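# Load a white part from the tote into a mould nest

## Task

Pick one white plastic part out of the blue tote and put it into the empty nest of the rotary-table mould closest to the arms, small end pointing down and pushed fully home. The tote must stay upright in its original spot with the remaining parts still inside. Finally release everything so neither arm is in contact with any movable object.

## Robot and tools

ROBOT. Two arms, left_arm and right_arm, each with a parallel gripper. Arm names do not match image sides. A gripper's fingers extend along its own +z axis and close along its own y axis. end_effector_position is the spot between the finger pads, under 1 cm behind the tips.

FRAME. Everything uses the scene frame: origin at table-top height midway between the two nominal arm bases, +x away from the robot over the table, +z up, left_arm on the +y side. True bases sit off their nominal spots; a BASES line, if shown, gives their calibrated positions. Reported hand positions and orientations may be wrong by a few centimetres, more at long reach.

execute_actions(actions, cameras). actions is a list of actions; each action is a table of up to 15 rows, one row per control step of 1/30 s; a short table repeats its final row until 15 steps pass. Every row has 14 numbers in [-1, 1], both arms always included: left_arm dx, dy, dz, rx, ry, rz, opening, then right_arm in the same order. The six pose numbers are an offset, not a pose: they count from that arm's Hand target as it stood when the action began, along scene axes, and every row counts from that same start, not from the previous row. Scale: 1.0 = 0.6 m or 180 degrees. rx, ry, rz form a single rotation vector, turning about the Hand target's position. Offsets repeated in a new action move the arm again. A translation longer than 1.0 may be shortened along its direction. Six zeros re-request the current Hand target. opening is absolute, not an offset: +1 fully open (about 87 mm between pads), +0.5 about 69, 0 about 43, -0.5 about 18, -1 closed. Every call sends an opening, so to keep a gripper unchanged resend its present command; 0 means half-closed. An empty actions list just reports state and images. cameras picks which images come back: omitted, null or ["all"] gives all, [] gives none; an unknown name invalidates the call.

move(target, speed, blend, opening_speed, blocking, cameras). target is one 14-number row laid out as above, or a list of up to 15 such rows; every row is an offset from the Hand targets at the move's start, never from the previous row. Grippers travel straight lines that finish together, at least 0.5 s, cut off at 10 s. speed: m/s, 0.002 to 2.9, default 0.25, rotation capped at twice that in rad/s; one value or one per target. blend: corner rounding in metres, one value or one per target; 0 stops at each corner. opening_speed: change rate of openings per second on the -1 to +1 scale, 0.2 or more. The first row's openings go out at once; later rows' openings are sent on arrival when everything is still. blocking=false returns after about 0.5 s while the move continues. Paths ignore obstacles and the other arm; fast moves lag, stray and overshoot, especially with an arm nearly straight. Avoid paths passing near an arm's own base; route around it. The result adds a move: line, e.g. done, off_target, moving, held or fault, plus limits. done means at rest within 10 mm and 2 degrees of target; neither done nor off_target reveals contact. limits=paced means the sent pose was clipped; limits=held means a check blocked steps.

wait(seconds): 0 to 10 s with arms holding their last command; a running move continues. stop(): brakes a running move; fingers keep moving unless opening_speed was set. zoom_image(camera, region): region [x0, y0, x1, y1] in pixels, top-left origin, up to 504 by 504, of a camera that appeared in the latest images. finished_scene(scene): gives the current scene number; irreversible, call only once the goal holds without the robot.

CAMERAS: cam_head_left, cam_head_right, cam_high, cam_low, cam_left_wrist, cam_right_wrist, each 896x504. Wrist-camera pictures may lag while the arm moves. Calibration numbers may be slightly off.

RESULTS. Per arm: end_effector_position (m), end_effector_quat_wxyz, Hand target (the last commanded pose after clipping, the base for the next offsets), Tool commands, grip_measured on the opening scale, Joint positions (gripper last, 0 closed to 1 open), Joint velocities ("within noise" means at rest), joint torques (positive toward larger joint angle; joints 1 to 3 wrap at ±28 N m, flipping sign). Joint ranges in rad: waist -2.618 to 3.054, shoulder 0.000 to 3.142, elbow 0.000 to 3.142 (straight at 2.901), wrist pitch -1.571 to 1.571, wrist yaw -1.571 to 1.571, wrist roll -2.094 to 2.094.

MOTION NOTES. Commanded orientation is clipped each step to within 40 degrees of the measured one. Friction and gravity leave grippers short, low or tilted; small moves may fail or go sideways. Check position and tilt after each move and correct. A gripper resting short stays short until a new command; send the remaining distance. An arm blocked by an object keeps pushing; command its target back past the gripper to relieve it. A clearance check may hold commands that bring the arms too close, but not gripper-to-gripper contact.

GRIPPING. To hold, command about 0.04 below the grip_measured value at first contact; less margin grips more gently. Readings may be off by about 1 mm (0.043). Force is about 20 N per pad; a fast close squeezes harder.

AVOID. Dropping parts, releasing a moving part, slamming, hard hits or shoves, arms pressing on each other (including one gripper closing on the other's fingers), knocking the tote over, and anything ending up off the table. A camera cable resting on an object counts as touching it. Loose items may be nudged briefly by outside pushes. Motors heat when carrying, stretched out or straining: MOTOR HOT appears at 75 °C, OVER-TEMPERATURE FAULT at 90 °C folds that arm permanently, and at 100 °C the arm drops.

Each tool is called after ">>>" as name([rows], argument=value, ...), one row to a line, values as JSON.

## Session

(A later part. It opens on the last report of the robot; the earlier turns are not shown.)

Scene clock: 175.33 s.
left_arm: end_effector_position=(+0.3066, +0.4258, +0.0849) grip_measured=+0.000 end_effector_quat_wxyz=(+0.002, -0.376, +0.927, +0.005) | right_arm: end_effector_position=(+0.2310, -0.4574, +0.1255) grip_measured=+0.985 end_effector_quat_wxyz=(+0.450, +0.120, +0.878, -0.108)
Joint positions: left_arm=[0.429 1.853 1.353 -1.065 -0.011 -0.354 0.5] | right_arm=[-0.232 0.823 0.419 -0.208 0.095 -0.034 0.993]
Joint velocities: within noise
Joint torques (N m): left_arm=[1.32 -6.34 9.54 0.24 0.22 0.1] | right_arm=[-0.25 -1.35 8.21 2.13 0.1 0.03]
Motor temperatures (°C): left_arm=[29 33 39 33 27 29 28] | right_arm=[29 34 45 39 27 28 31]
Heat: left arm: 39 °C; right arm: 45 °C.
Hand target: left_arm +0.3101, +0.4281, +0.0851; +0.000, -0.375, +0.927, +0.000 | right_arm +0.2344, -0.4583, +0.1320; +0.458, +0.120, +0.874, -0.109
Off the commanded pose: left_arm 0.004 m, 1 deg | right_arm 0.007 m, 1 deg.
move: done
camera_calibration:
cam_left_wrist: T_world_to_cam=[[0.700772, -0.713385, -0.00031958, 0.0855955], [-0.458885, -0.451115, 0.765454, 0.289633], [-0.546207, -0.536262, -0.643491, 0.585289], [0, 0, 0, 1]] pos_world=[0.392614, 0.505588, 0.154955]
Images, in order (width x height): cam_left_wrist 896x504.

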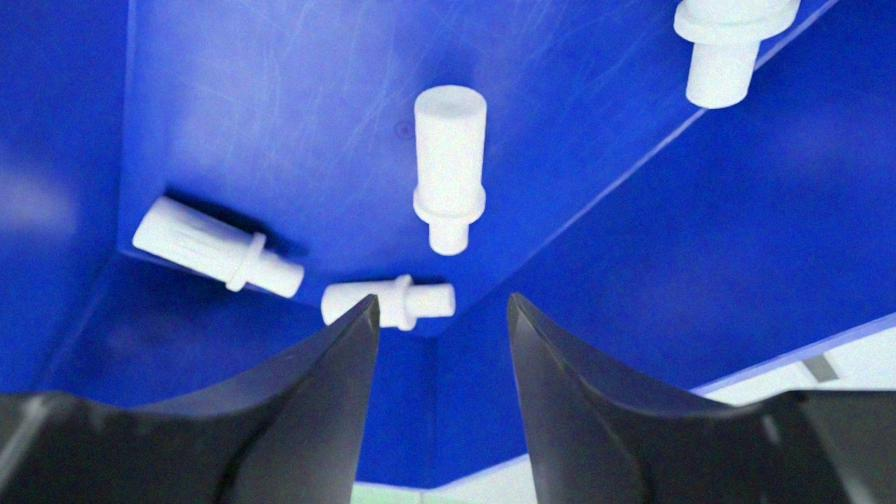

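>>> move(target=[0.004, 0.003, -0.1, 0,0, 0, 0.0, 0, 0, 0, 0, 0, 0, 1], speed=0.08, cameras=["cam_left_wrist"])

Scene clock: 188.47 s.
left_arm: end_effector_position=(+0.3121, +0.4282, +0.0324) grip_measured=+0.000 end_effector_quat_wxyz=(+0.001, -0.375, +0.927, +0.005) | right_arm: end_effector_position=(+0.2310, -0.4574, +0.1255) grip_measured=+0.985 end_effector_quat_wxyz=(+0.450, +0.120, +0.878, -0.108)
Joint positions: left_arm=[0.429 1.947 1.257 -0.88 -0.01 -0.352 0.5] | right_arm=[-0.232 0.823 0.419 -0.208 0.095 -0.034 0.993]
Joint velocities: within noise
Joint torques (N m): left_arm=[1.46 -6.91 5.91 0.57 0.19 0.08] | right_arm=[-0.25 -1.36 8.17 2.12 0.06 0.06]
Motor temperatures (°C): left_arm=[29 34 41 32 27 29 28] | right_arm=[29 34 45 39 27 28 31]
Heat: left arm: 41 °C; right arm: 45 °C.
Hand target: left_arm +0.3125, +0.4299, +0.0250; +0.000, -0.375, +0.927, +0.000 | right_arm +0.2344, -0.4583, +0.1320; +0.458, +0.120, +0.874, -0.109
Off the commanded pose: left_arm 0.008 m, 1 deg | right_arm 0.007 m, 1 deg.
move: done
camera_calibration:
cam_left_wrist: T_world_to_cam=[[0.699443, -0.714688, -0.000811548, 0.0844055], [-0.457542, -0.448654, 0.767701, 0.331713], [-0.54903, -0.536592, -0.640808, 0.556727], [0, 0, 0, 1]] pos_world=[0.398396, 0.507883, 0.102168]
Images, in order (width x height): cam_left_wrist 896x504.

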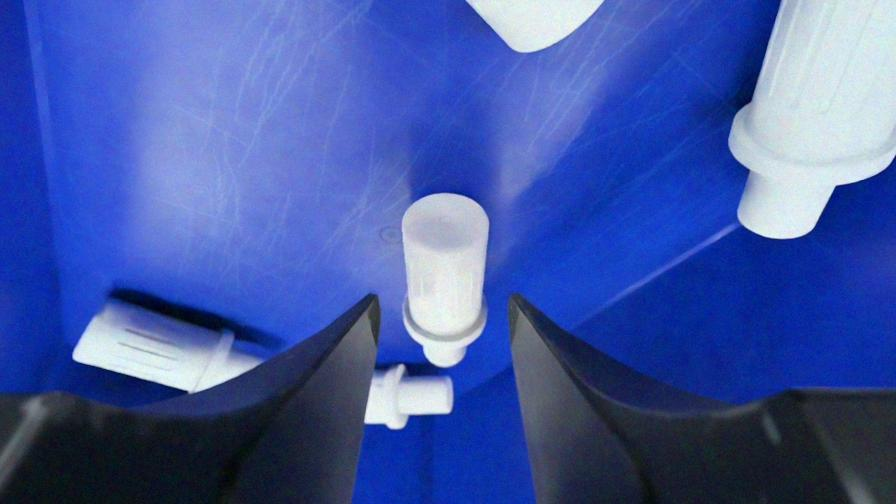

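>>> move([
  [0.009, 0.0085, 0.0, 0,0, 0, 0.0, 0, 0, 0, 0, 0, 0, 1],
  [0.009, 0.0085, -0.021, 0,0, 0, 0.0, 0, 0, 0, 0, 0, 0, 1],
], speed=0.06, cameras=["cam_left_wrist","cam_head_right"])

Scene clock: 195.53 s.
left_arm: end_effector_position=(+0.3169, +0.4334, +0.0186) grip_measured=+0.000 end_effector_quat_wxyz=(+0.001, -0.375, +0.927, +0.005) | right_arm: end_effector_position=(+0.2310, -0.4574, +0.1255) grip_measured=+0.985 end_effector_quat_wxyz=(+0.450, +0.120, +0.878, -0.108)
Joint positions: left_arm=[0.437 1.993 1.263 -0.84 -0.009 -0.345 0.5] | right_arm=[-0.232 0.823 0.419 -0.208 0.095 -0.034 0.993]
Joint velocities: within noise
Joint torques (N m): left_arm=[1.36 -7.12 6.39 0.53 0.19 0.08] | right_arm=[-0.35 -1.32 8.2 2.12 0.1 0.04]
Motor temperatures (°C): left_arm=[29 34 41 32 27 29 28] | right_arm=[29 34 45 40 27 28 31]
Heat: left arm: 41 °C; right arm: 45 °C.
Hand target: left_arm +0.3179, +0.4350, +0.0124; +0.000, -0.375, +0.927, -0.001 | right_arm +0.2344, -0.4583, +0.1320; +0.458, +0.120, +0.874, -0.109
Off the commanded pose: left_arm 0.006 m, 1 deg | right_arm 0.007 m, 1 deg.
move: done
camera_calibration:
cam_left_wrist: T_world_to_cam=[[0.700499, -0.713653, -0.000597646, 0.0839838], [-0.456686, -0.448912, 0.76806, 0.34671], [-0.548396, -0.537752, -0.640378, 0.5536], [0, 0, 0, 1]] pos_world=[0.403099, 0.513277, 0.0882697]
Images, in order (width x height): cam_head_right 896x504, cam_left_wrist 896x504.

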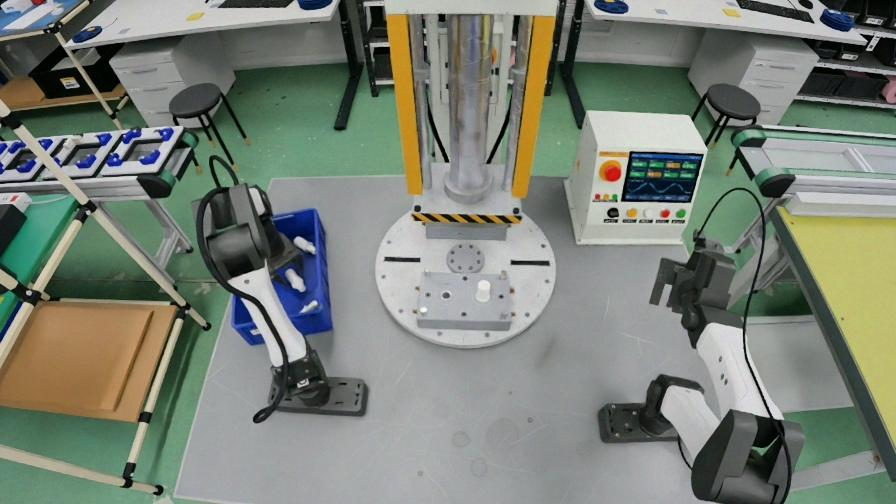

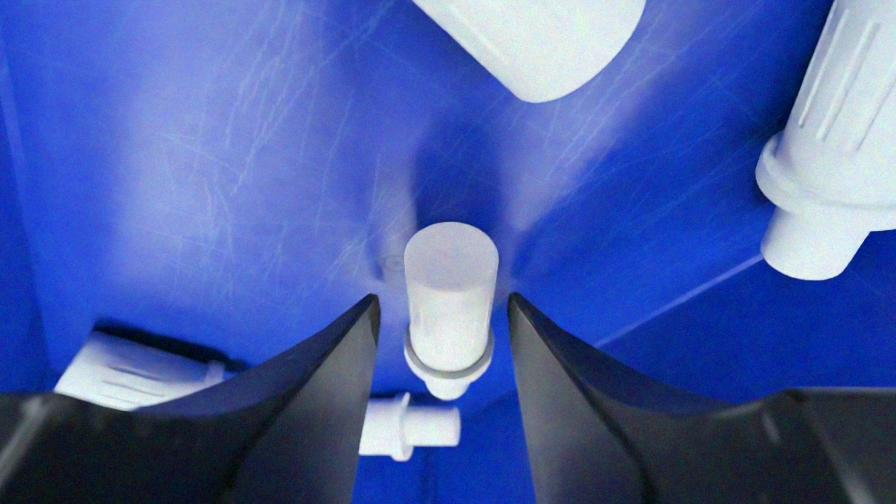

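>>> move(target=[0.002, 0.0, 0, 0,0, 0, -0.6, 0, 0, 0, 0, 0, 0, 1], opening_speed=0.4, cameras=["cam_left_wrist"])

>>> move(target=[0, 0, 0.35, 0,0, 0, -0.55, 0, 0, 0, 0, 0, 0, 1], speed=0.13, cameras=["cam_left_wrist", "cam_head_right"])

Scene clock: 202.67 s.
left_arm: end_effector_position=(+0.3171, +0.4334, +0.0186) grip_measured=-0.345 end_effector_quat_wxyz=(+0.001, -0.375, +0.927, +0.005) | right_arm: end_effector_position=(+0.2310, -0.4574, +0.1255) grip_measured=+0.985 end_effector_quat_wxyz=(+0.450, +0.120, +0.878, -0.108)
Joint positions: left_arm=[0.437 1.993 1.263 -0.839 -0.009 -0.345 0.328] | right_arm=[-0.232 0.823 0.419 -0.208 0.095 -0.034 0.993]
Joint velocities: within noise
Joint torques (N m): left_arm=[1.26 -6.87 6.9 0.49 0.19 0.08] | right_arm=[-0.39 -1.28 8.13 2.14 0.07 0.01]
Motor temperatures (°C): left_arm=[29 35 41 32 27 29 28] | right_arm=[29 34 46 40 27 28 31]
Heat: left arm: 41 °C; right arm: 46 °C.
Hand target: left_arm +0.3191, +0.4350, +0.0124; +0.000, -0.375, +0.927, -0.001 | right_arm +0.2344, -0.4583, +0.1320; +0.458, +0.120, +0.874, -0.109
Off the commanded pose: left_arm 0.007 m, 1 deg | right_arm 0.007 m, 1 deg.
move: done
camera_calibration:
cam_left_wrist: T_world_to_cam=[[0.700502, -0.713651, -0.000051168, 0.0838609], [-0.457269, -0.448899, 0.76772, 0.34694], [-0.547907, -0.537766, -0.640785, 0.553565], [0, 0, 0, 1]] pos_world=[0.403203, 0.513277, 0.0883678]
Images, in order (width x height): cam_left_wrist 896x504.

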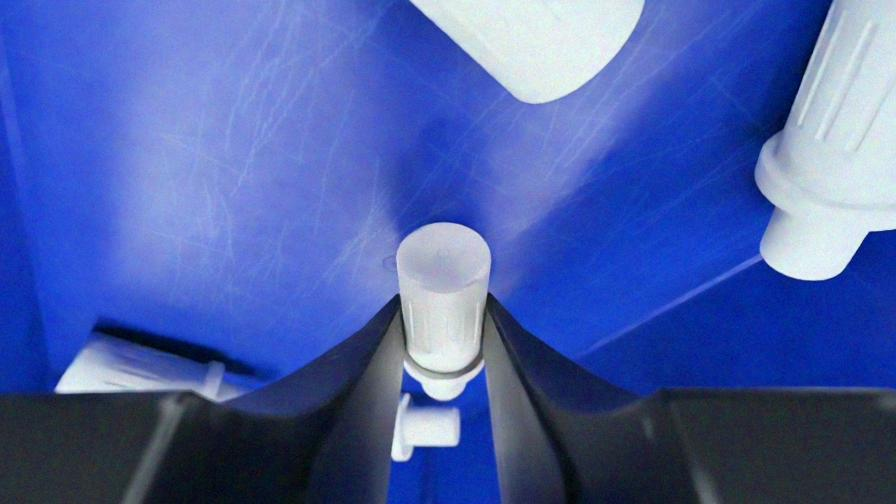

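Scene clock: 204.93 s.
left_arm: end_effector_position=(+0.3206, +0.4350, +0.2078) grip_measured=-0.345 end_effector_quat_wxyz=(+0.006, -0.375, +0.927, +0.005) | right_arm: end_effector_position=(+0.2310, -0.4574, +0.1255) grip_measured=+0.985 end_effector_quat_wxyz=(+0.450, +0.120, +0.878, -0.108)
Joint positions: left_arm=[0.437 1.911 1.923 -1.571 -0.009 -0.345 0.328] | right_arm=[-0.232 0.823 0.419 -0.208 0.095 -0.034 0.993]
Joint velocities: within noise
Joint torques (N m): left_arm=[1.32 -10.54 8.96 0.21 0.2 0.08] | right_arm=[-0.34 -1.26 8.06 2.13 0.09 0.02]
Motor temperatures (°C): left_arm=[29 35 41 32 27 29 28] | right_arm=[29 34 46 40 27 28 31]
Heat: left arm: 41 °C; right arm: 46 °C.
Hand target: left_arm +0.3191, +0.4350, +0.2226; +0.000, -0.375, +0.927, +0.000 | right_arm +0.2344, -0.4583, +0.1320; +0.458, +0.120, +0.874, -0.109
Off the commanded pose: left_arm 0.015 m, 1 deg | right_arm 0.007 m, 1 deg.
joint sent to its limit (left arm) — joint 4 (wrist pitch), lower limit. The joint targets are off in orientation, not in position.
move: off_target (left_arm)
camera_calibration:
cam_left_wrist: T_world_to_cam=[[0.700523, -0.713623, 0.00312918, 0.0818436], [-0.463681, -0.451827, 0.762136, 0.208545], [-0.542464, -0.535345, -0.647409, 0.67613], [0, 0, 0, 1]] pos_world=[0.406141, 0.514594, 0.278537]
Images, in order (width x height): cam_head_right 896x504, cam_left_wrist 896x504.

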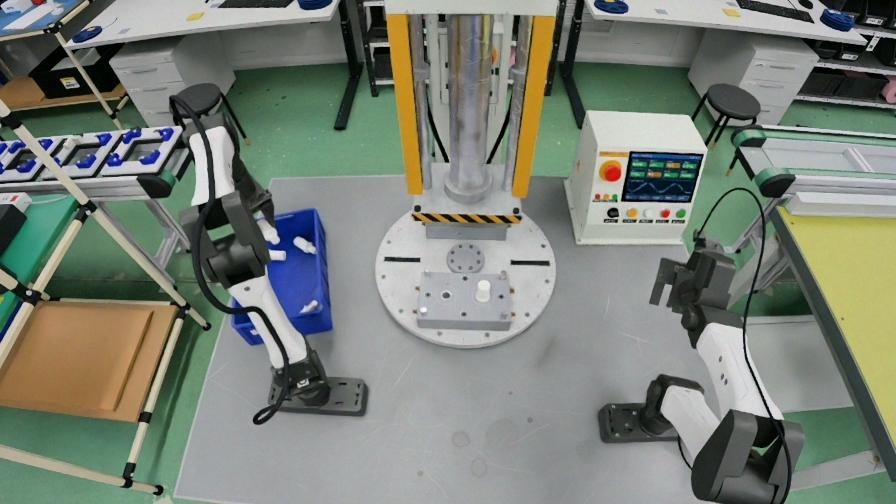

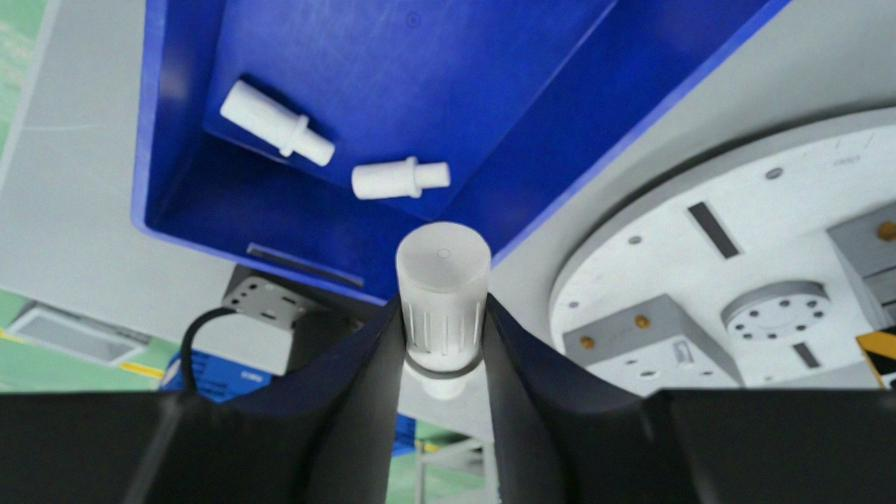

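>>> move([
  [-0.015, -0.192, 0.179, 0.0324, -0.263, -0.16, -0.5, 0, 0, 0, 0, 0, 0, 1],
  [-0.065, -0.492, 0.096, 0.0648, -0.5255, -0.319, -0.5, 0, 0, 0, 0, 0, 0, 1],
], blend=0.05, cameras=["cam_left_wrist","cam_head_right","cam_low"])

Scene clock: 259.33 s.
left_arm: end_effector_position=(+0.2785, +0.1403, +0.2802) grip_measured=-0.345 end_effector_quat_wxyz=(+0.676, +0.185, +0.688, -0.187) | right_arm: end_effector_position=(+0.2310, -0.4574, +0.1255) grip_measured=+0.985 end_effector_quat_wxyz=(+0.450, +0.120, +0.878, -0.108)
Joint positions: left_arm=[-0.7 0.636 0.486 0.135 -0.18 -0.011 0.328] | right_arm=[-0.232 0.823 0.419 -0.208 0.095 -0.034 0.993]
Joint velocities: within noise
Joint torques (N m): left_arm=[0.06 0.02 7.65 2.19 -0.08 0.11] | right_arm=[-0.34 -1.36 8.13 2.08 0.1 0]
Motor temperatures (°C): left_arm=[29 44 41 31 27 29 29] | right_arm=[29 33 46 41 27 28 31]
Heat: left arm: 44 °C; right arm: 46 °C.
Hand target: left_arm +0.2800, +0.1398, +0.2803; +0.683, +0.183, +0.683, -0.184 | right_arm +0.2344, -0.4583, +0.1320; +0.458, +0.120, +0.874, -0.109
Off the commanded pose: left_arm 0.002 m, 1 deg | right_arm 0.007 m, 1 deg.
move: done
camera_calibration:
cam_left_wrist: T_world_to_cam=[[-0.514187, -0.857551, 0.0147322, 0.256105], [-0.674029, 0.393406, -0.625233, 0.329473], [0.530374, -0.331417, -0.780299, 0.25221], [0, 0, 0, 1]] pos_world=[0.219995, 0.173594, 0.399024]
Images, in order (width x height): cam_head_right 896x504, cam_low 896x504, cam_left_wrist 896x504.

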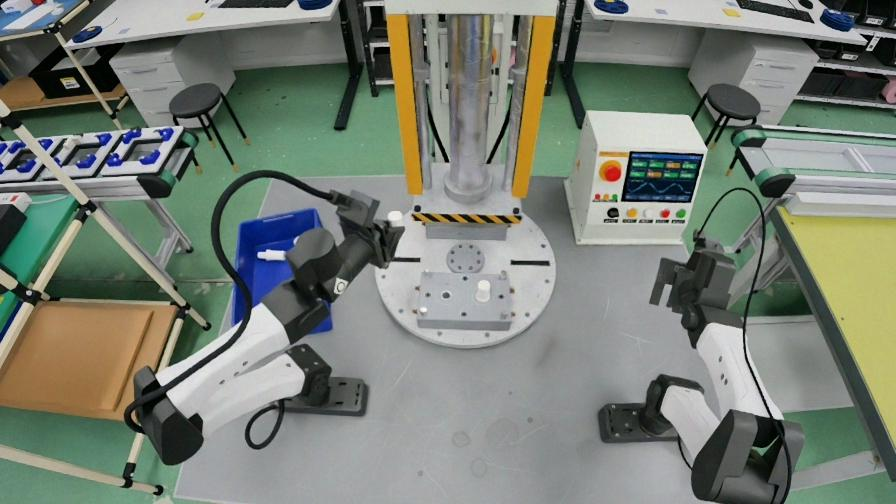

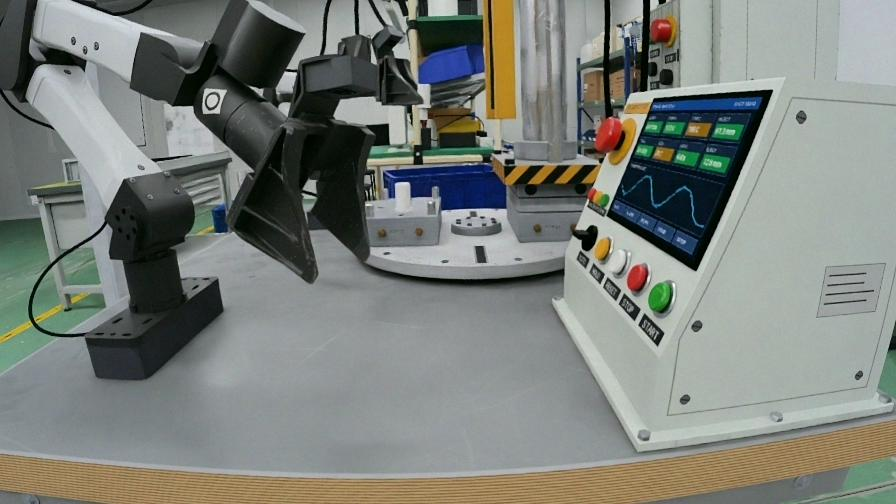

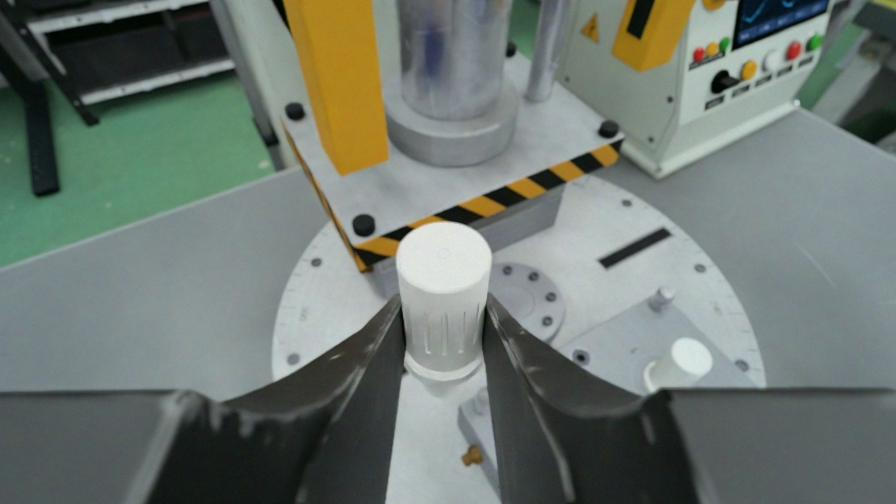

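>>> move(target=[-0.0533, -0.166, -0.115, 0, -0.028, 0.139, -0.5, -0.17, 0, 0.03, 0, 0, 0, 1], speed=0.15)

>>> zoom_image(camera="cam_low", region=[330, 100, 500, 260])

>>> zoom_image(camera="cam_left_wrist", region=[350, 220, 550, 500])

Scene clock: 269.30 s.
left_arm: end_effector_position=(+0.2495, +0.0455, +0.2031) grip_measured=-0.345 end_effector_quat_wxyz=(+0.726, +0.065, +0.684, -0.001) | right_arm: end_effector_position=(+0.1319, -0.4584, +0.1383) grip_measured=+0.985 end_effector_quat_wxyz=(+0.448, +0.128, +0.879, -0.104)
Joint positions: left_arm=[-1.386 1.582 0.488 1.297 -1.296 0.289 0.328] | right_arm=[-0.681 0.293 0.425 -0.774 -0.269 -0.281 0.993]
Joint velocities: within noise
Joint torques (N m): left_arm=[0.03 -3.85 7.58 2.04 0.11 -0.01] | right_arm=[-0.88 0.65 9.37 1.9 -0.15 -0.11]
Motor temperatures (°C): left_arm=[29 41 42 33 27 29 29] | right_arm=[29 33 47 41 27 28 31]
Heat: left arm: 42 °C; right arm: 47 °C.
Hand target: left_arm +0.2481, +0.0402, +0.2111; +0.735, +0.039, +0.676, -0.023 | right_arm +0.1324, -0.4583, +0.1500; +0.458, +0.120, +0.874, -0.109
Off the commanded pose: left_arm 0.010 m, 4 deg | right_arm 0.012 m, 2 deg.
move: off_target (left_arm, right_arm)
camera_calibration:
cam_left_wrist: T_world_to_cam=[[-0.0994044, -0.991269, -0.0866309, 0.0840907], [-0.725708, 0.131788, -0.675263, 0.333908], [0.680784, -0.00425534, -0.732472, 0.113962], [0, 0, 0, 1]] pos_world=[0.173096, 0.0398364, 0.316234]
cam_right_wrist: T_world_to_cam=[[-0.324701, -0.94219, 0.0827436, -0.40452], [-0.943029, 0.315792, -0.104744, 0.308979], [0.0725586, -0.11204, -0.991051, 0.217648], [0, 0, 0, 1]] pos_world=[0.144236, -0.454323, 0.281535]

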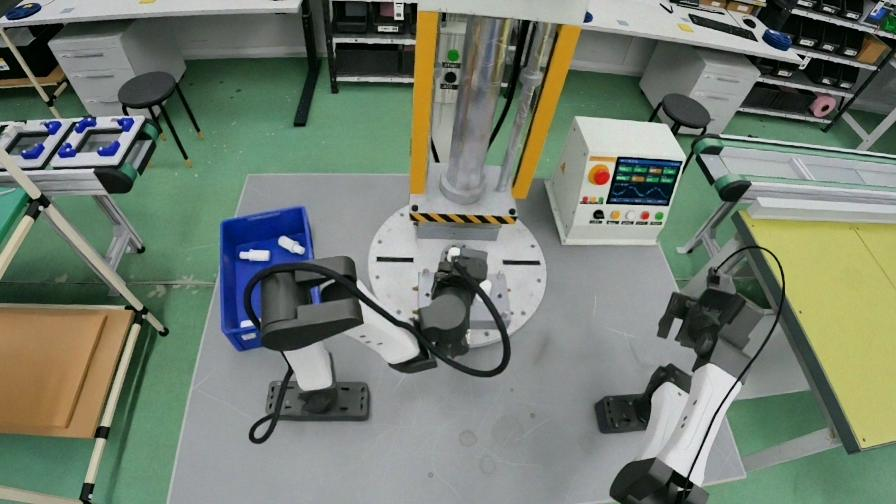

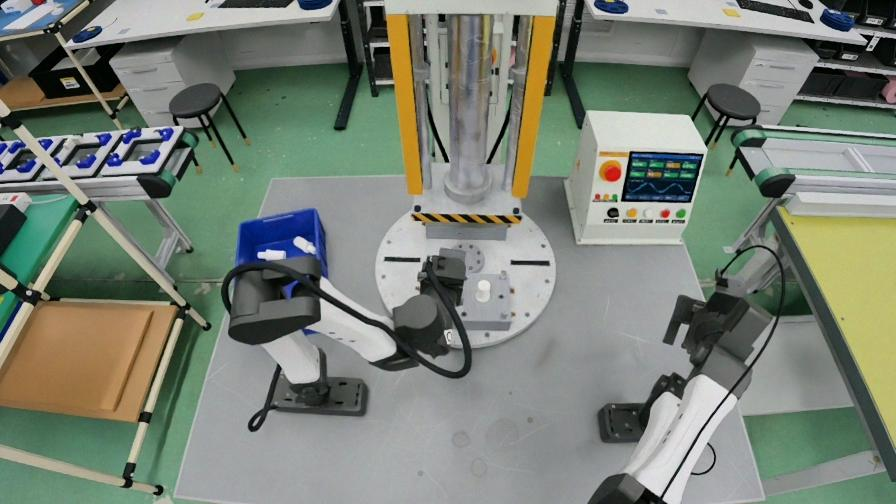

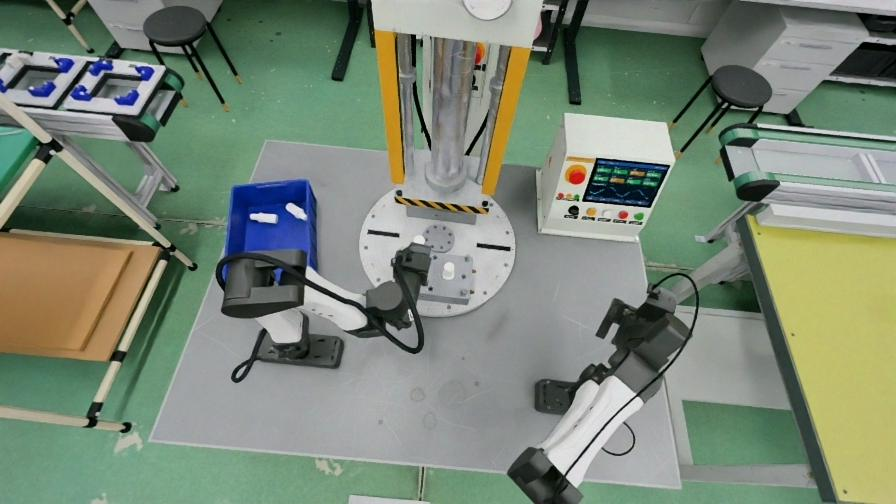

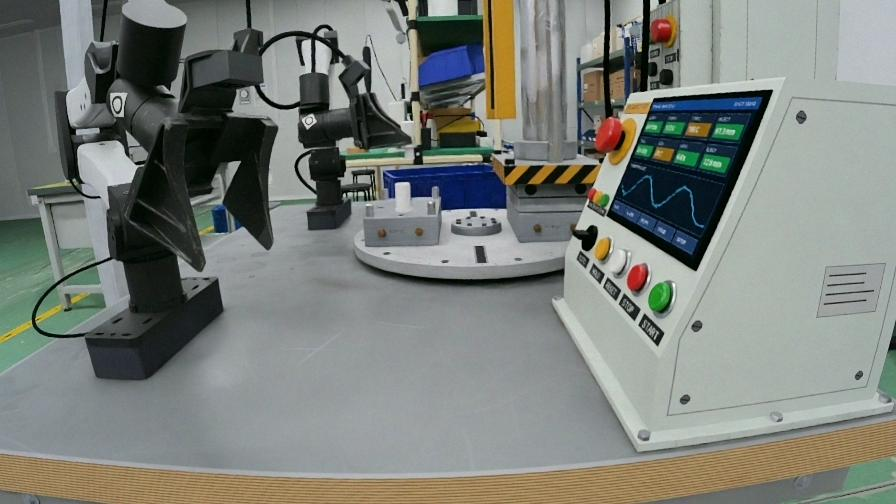

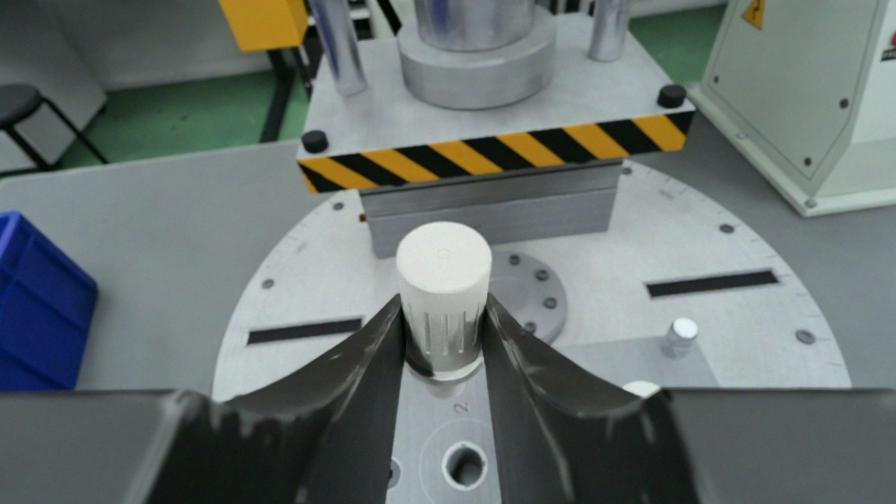

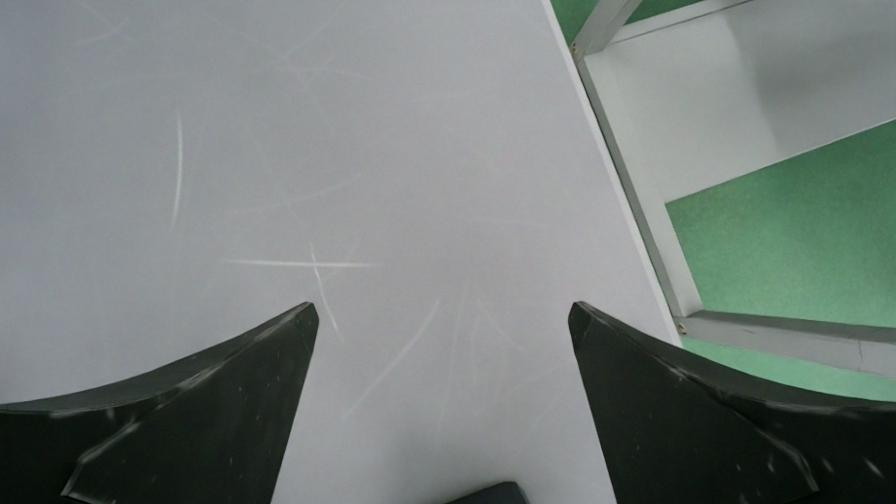

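Scaled by 2.965 from the camera's 896x504 image, which has a finer 1280x720 frame.

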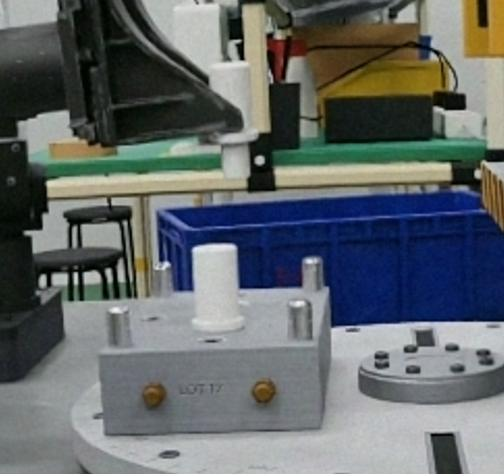

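Scaled by 1.800 from the camera's 896x504 image, which has a finer 1280x720 frame.

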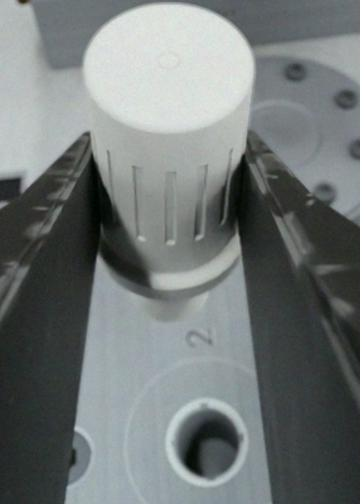

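>>> move(target=[-0.01, 0.002, -0.06, -0.026, 0, 0, -0.5, 0, 0, 0, 0, 0, 0, 1], speed=0.06, cameras=["cam_left_wrist","cam_low","cam_head_right"])

>>> zoom_image(camera="cam_low", region=[360, 120, 460, 230])

>>> zoom_image(camera="cam_left_wrist", region=[350, 220, 550, 500])

Scene clock: 288.63 s.
left_arm: end_effector_position=(+0.2442, +0.0427, +0.1674) grip_measured=-0.345 end_effector_quat_wxyz=(+0.720, +0.048, +0.692, -0.018) | right_arm: end_effector_position=(+0.1318, -0.4582, +0.1381) grip_measured=+0.985 end_effector_quat_wxyz=(+0.447, +0.128, +0.879, -0.104)
Joint positions: left_arm=[-1.404 1.717 0.448 1.42 -1.319 0.191 0.328] | right_arm=[-0.681 0.293 0.425 -0.776 -0.27 -0.281 0.993]
Joint velocities: within noise
Joint torques (N m): left_arm=[0.02 -4.22 4.45 2.6 0.05 -0.02] | right_arm=[-0.85 0.76 9.37 1.9 -0.16 -0.11]
Motor temperatures (°C): left_arm=[29 38 42 35 27 29 29] | right_arm=[29 33 49 39 27 28 31]
Heat: left arm: 42 °C; right arm: 49 °C.
Hand target: left_arm +0.2421, +0.0414, +0.1752; +0.736, +0.009, +0.675, -0.051 | right_arm +0.1324, -0.4583, +0.1499; +0.458, +0.120, +0.874, -0.109
Off the commanded pose: left_arm 0.008 m, 6 deg | right_arm 0.012 m, 2 deg.
move: off_target (left_arm, right_arm)
camera_calibration:
cam_left_wrist: T_world_to_cam=[[-0.100345, -0.994219, -0.0382013, 0.0701064], [-0.740461, 0.100269, -0.664578, 0.309501], [0.664567, -0.0384006, -0.746242, 0.0991462], [0, 0, 0, 1]] pos_world=[0.170319, 0.0424751, 0.282353]
Images, in order (width x height): cam_head_right 896x504, cam_low 896x504, cam_left_wrist 896x504.

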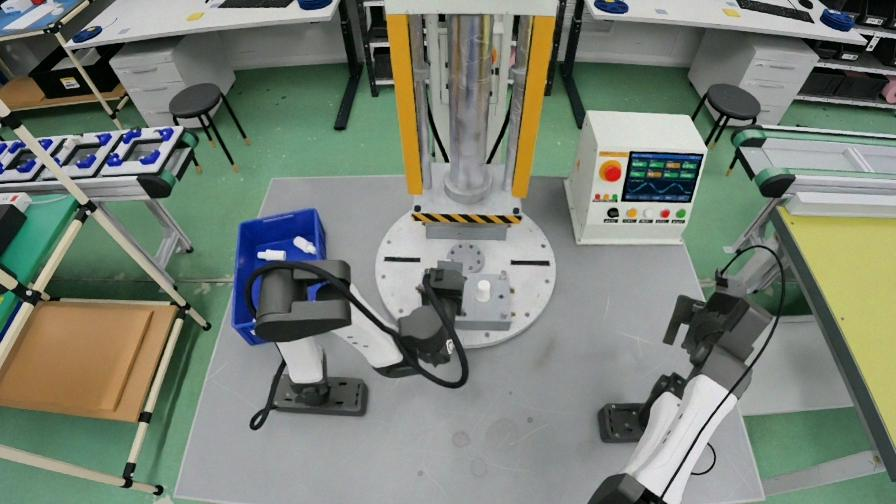

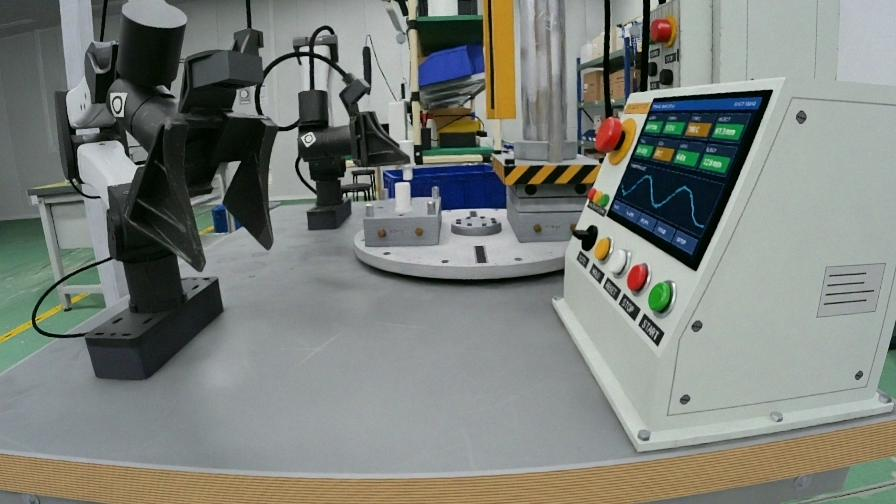

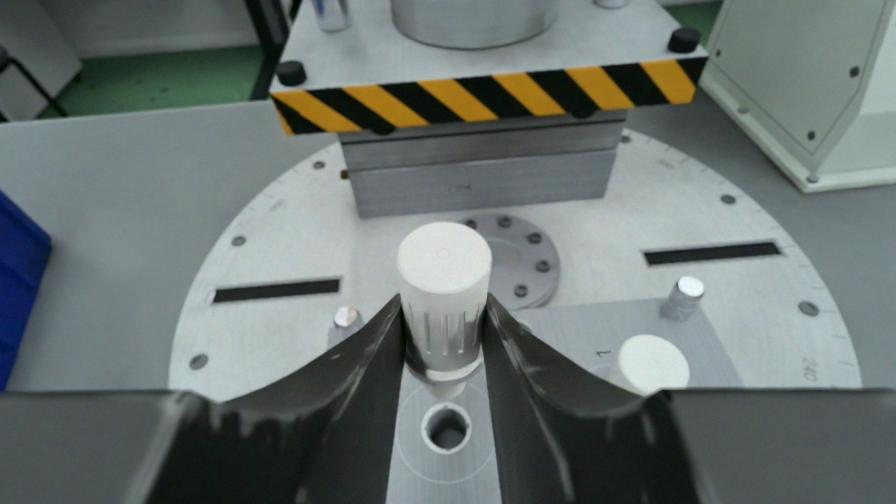

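Scaled by 4.582 from the camera's 896x504 image, which has a finer 1280x720 frame.

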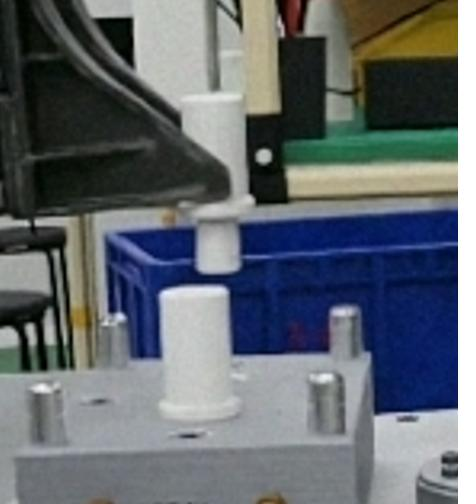

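Scaled by 1.800 from the camera's 896x504 image, which has a finer 1280x720 frame.

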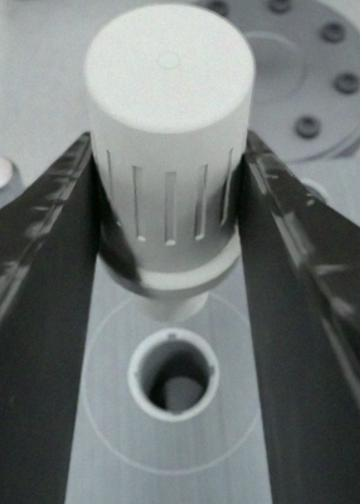

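>>> move(target=[-0.001, 0.005, -0.035, 0, 0, 0, -0.5, 0, 0, 0, 0, 0, 0, 1], speed=0.05, cameras=["cam_left_wrist","cam_low"])

>>> zoom_image(camera="cam_low", region=[360, 120, 460, 230])

>>> zoom_image(camera="cam_left_wrist", region=[350, 220, 550, 500])

Scene clock: 322.10 s.
left_arm: end_effector_position=(+0.2430, +0.0474, +0.1441) grip_measured=-0.345 end_effector_quat_wxyz=(+0.713, +0.060, +0.699, -0.007) | right_arm: end_effector_position=(+0.1318, -0.4581, +0.1380) grip_measured=+0.985 end_effector_quat_wxyz=(+0.447, +0.128, +0.879, -0.104)
Joint positions: left_arm=[-1.404 1.775 0.42 1.42 -1.321 0.139 0.328] | right_arm=[-0.681 0.293 0.425 -0.776 -0.27 -0.281 0.993]
Joint velocities: within noise
Joint torques (N m): left_arm=[0.14 -4.38 4.08 2.79 0.01 -0.18] | right_arm=[-0.91 0.8 9.4 1.9 -0.16 -0.1]
Motor temperatures (°C): left_arm=[29 35 40 40 27 29 30] | right_arm=[29 33 51 39 27 28 31]
Heat: left arm: 40 °C; right arm: 51 °C.
Hand target: left_arm +0.2414, +0.0444, +0.1542; +0.736, +0.009, +0.675, -0.051 | right_arm +0.1324, -0.4583, +0.1499; +0.458, +0.120, +0.874, -0.109
Off the commanded pose: left_arm 0.011 m, 9 deg | right_arm 0.012 m, 2 deg.
joint sent to its limit (left arm) — joint 4 (wrist pitch), upper limit. The joint targets are off in orientation, not in position.
move: off_target (left_arm, right_arm)
camera_calibration:
cam_left_wrist: T_world_to_cam=[[-0.100792, -0.992468, -0.0696303, 0.0782552], [-0.752655, 0.121833, -0.647045, 0.292026], [0.650655, -0.0128096, -0.759265, 0.0867277], [0, 0, 0, 1]] pos_world=[0.171252, 0.0431982, 0.260252]
Images, in order (width x height): cam_low 896x504, cam_left_wrist 896x504.

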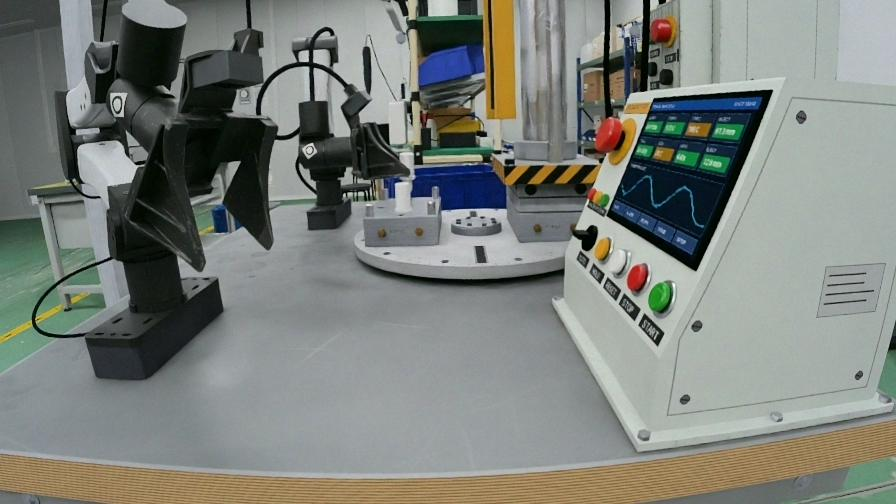

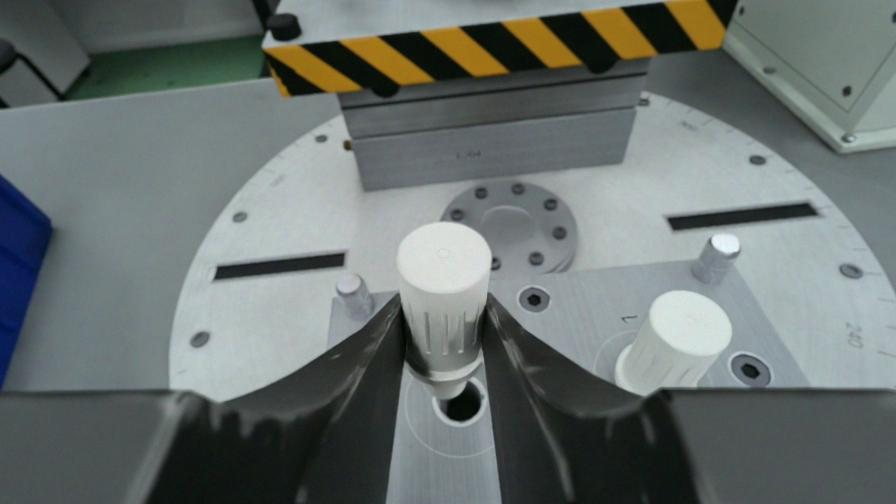

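Scaled by 4.582 from the camera's 896x504 image, which has a finer 1280x720 frame.

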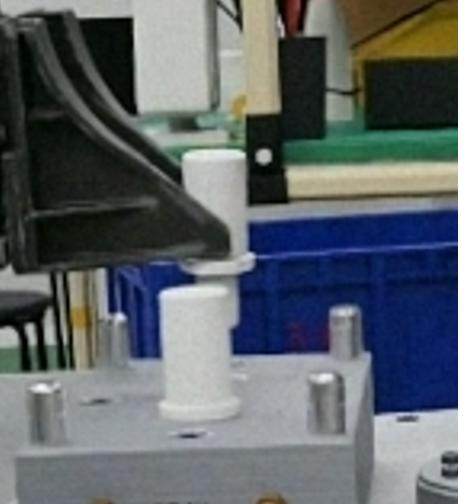

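Scaled by 1.800 from the camera's 896x504 image, which has a finer 1280x720 frame.

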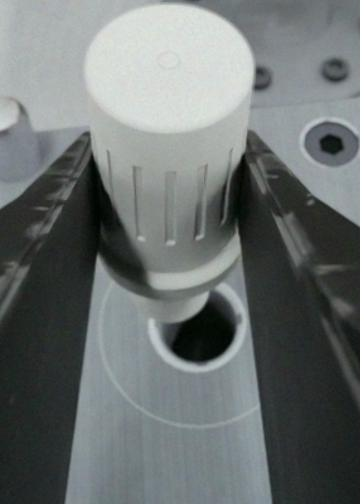

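>>> move([
  [0.003, -0.008, 0.04, -0.02, 0, 0, -0.5, 0, 0, 0, 0, 0, 0, 1],
  [0.003, -0.0015, 0.0, -0.02, 0, 0, -0.5, 0, 0, 0, 0, 0, 0, 1],
], speed=0.05, cameras=["cam_left_wrist","cam_low"])

>>> zoom_image(camera="cam_low", region=[390, 140, 440, 220])

>>> zoom_image(camera="cam_left_wrist", region=[350, 220, 550, 500])

Scene clock: 353.10 s.
left_arm: end_effector_position=(+0.2428, +0.0448, +0.1444) grip_measured=-0.345 end_effector_quat_wxyz=(+0.712, +0.037, +0.700, -0.030) | right_arm: end_effector_position=(+0.1318, -0.4581, +0.1380) grip_measured=+0.985 end_effector_quat_wxyz=(+0.447, +0.128, +0.879, -0.104)
Joint positions: left_arm=[-1.404 1.774 0.42 1.42 -1.321 0.075 0.328] | right_arm=[-0.681 0.293 0.425 -0.776 -0.27 -0.281 0.993]
Joint velocities: within noise
Joint torques (N m): left_arm=[0.79 -4.34 3.9 2.78 0.04 -0.19] | right_arm=[-0.92 0.68 9.26 1.92 -0.17 -0.12]
Motor temperatures (°C): left_arm=[29 35 39 44 27 29 30] | right_arm=[29 33 52 39 27 28 31]
Heat: left arm: 44 °C; right arm: 52 °C.
Hand target: left_arm +0.2433, +0.0435, +0.1541; +0.736, -0.014, +0.673, -0.072 | right_arm +0.1324, -0.4583, +0.1499; +0.458, +0.120, +0.874, -0.109
Off the commanded pose: left_arm 0.010 m, 9 deg | right_arm 0.012 m, 2 deg.
joint sent to its limit (left arm) — joint 4 (wrist pitch), upper limit. The joint targets are off in orientation, not in position.
move: off_target (left_arm, right_arm)
camera_calibration:
cam_left_wrist: T_world_to_cam=[[-0.101682, -0.994805, -0.00492793, 0.0666583], [-0.756299, 0.08052, -0.649252, 0.295496], [0.646275, -0.0622904, -0.760558, 0.0905653], [0, 0, 0, 1]] pos_world=[0.171731, 0.04816, 0.26106]
Images, in order (width x height): cam_low 896x504, cam_left_wrist 896x504.

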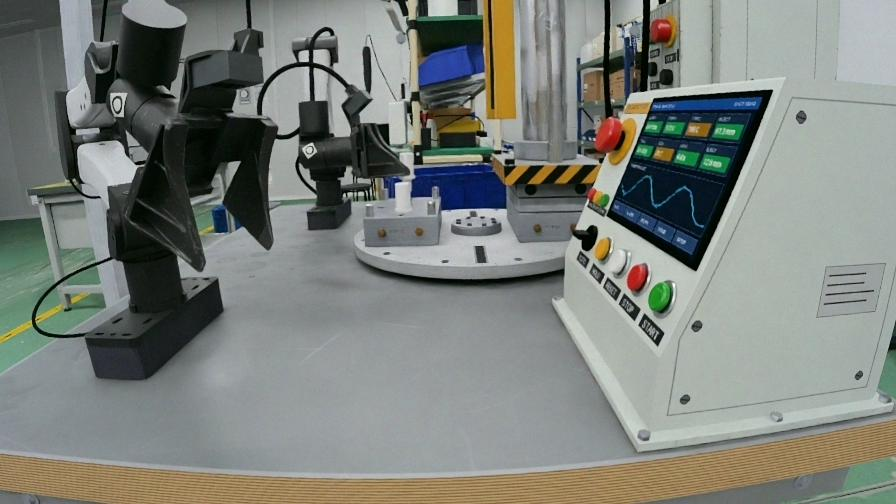

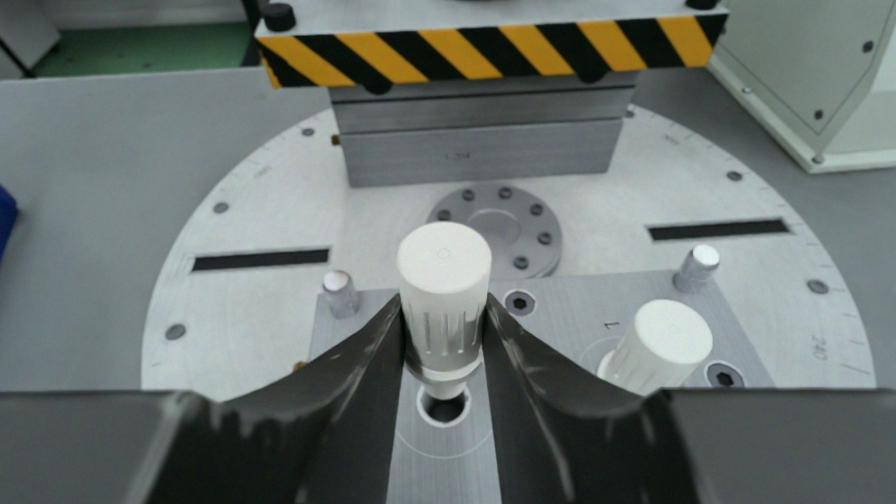

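Scaled by 6.300 from the camera's 896x504 image, which has a finer 1280x720 frame.

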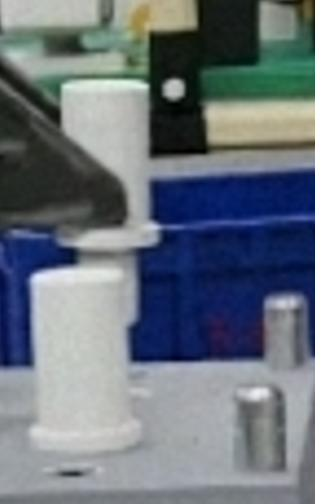

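Scaled by 1.800 from the camera's 896x504 image, which has a finer 1280x720 frame.

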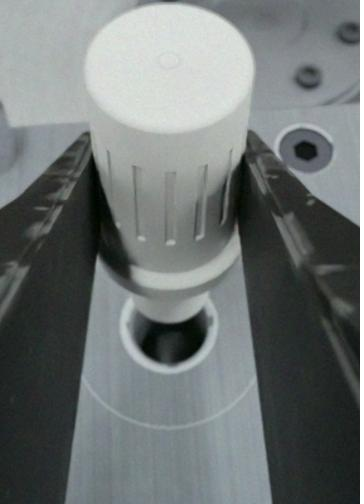

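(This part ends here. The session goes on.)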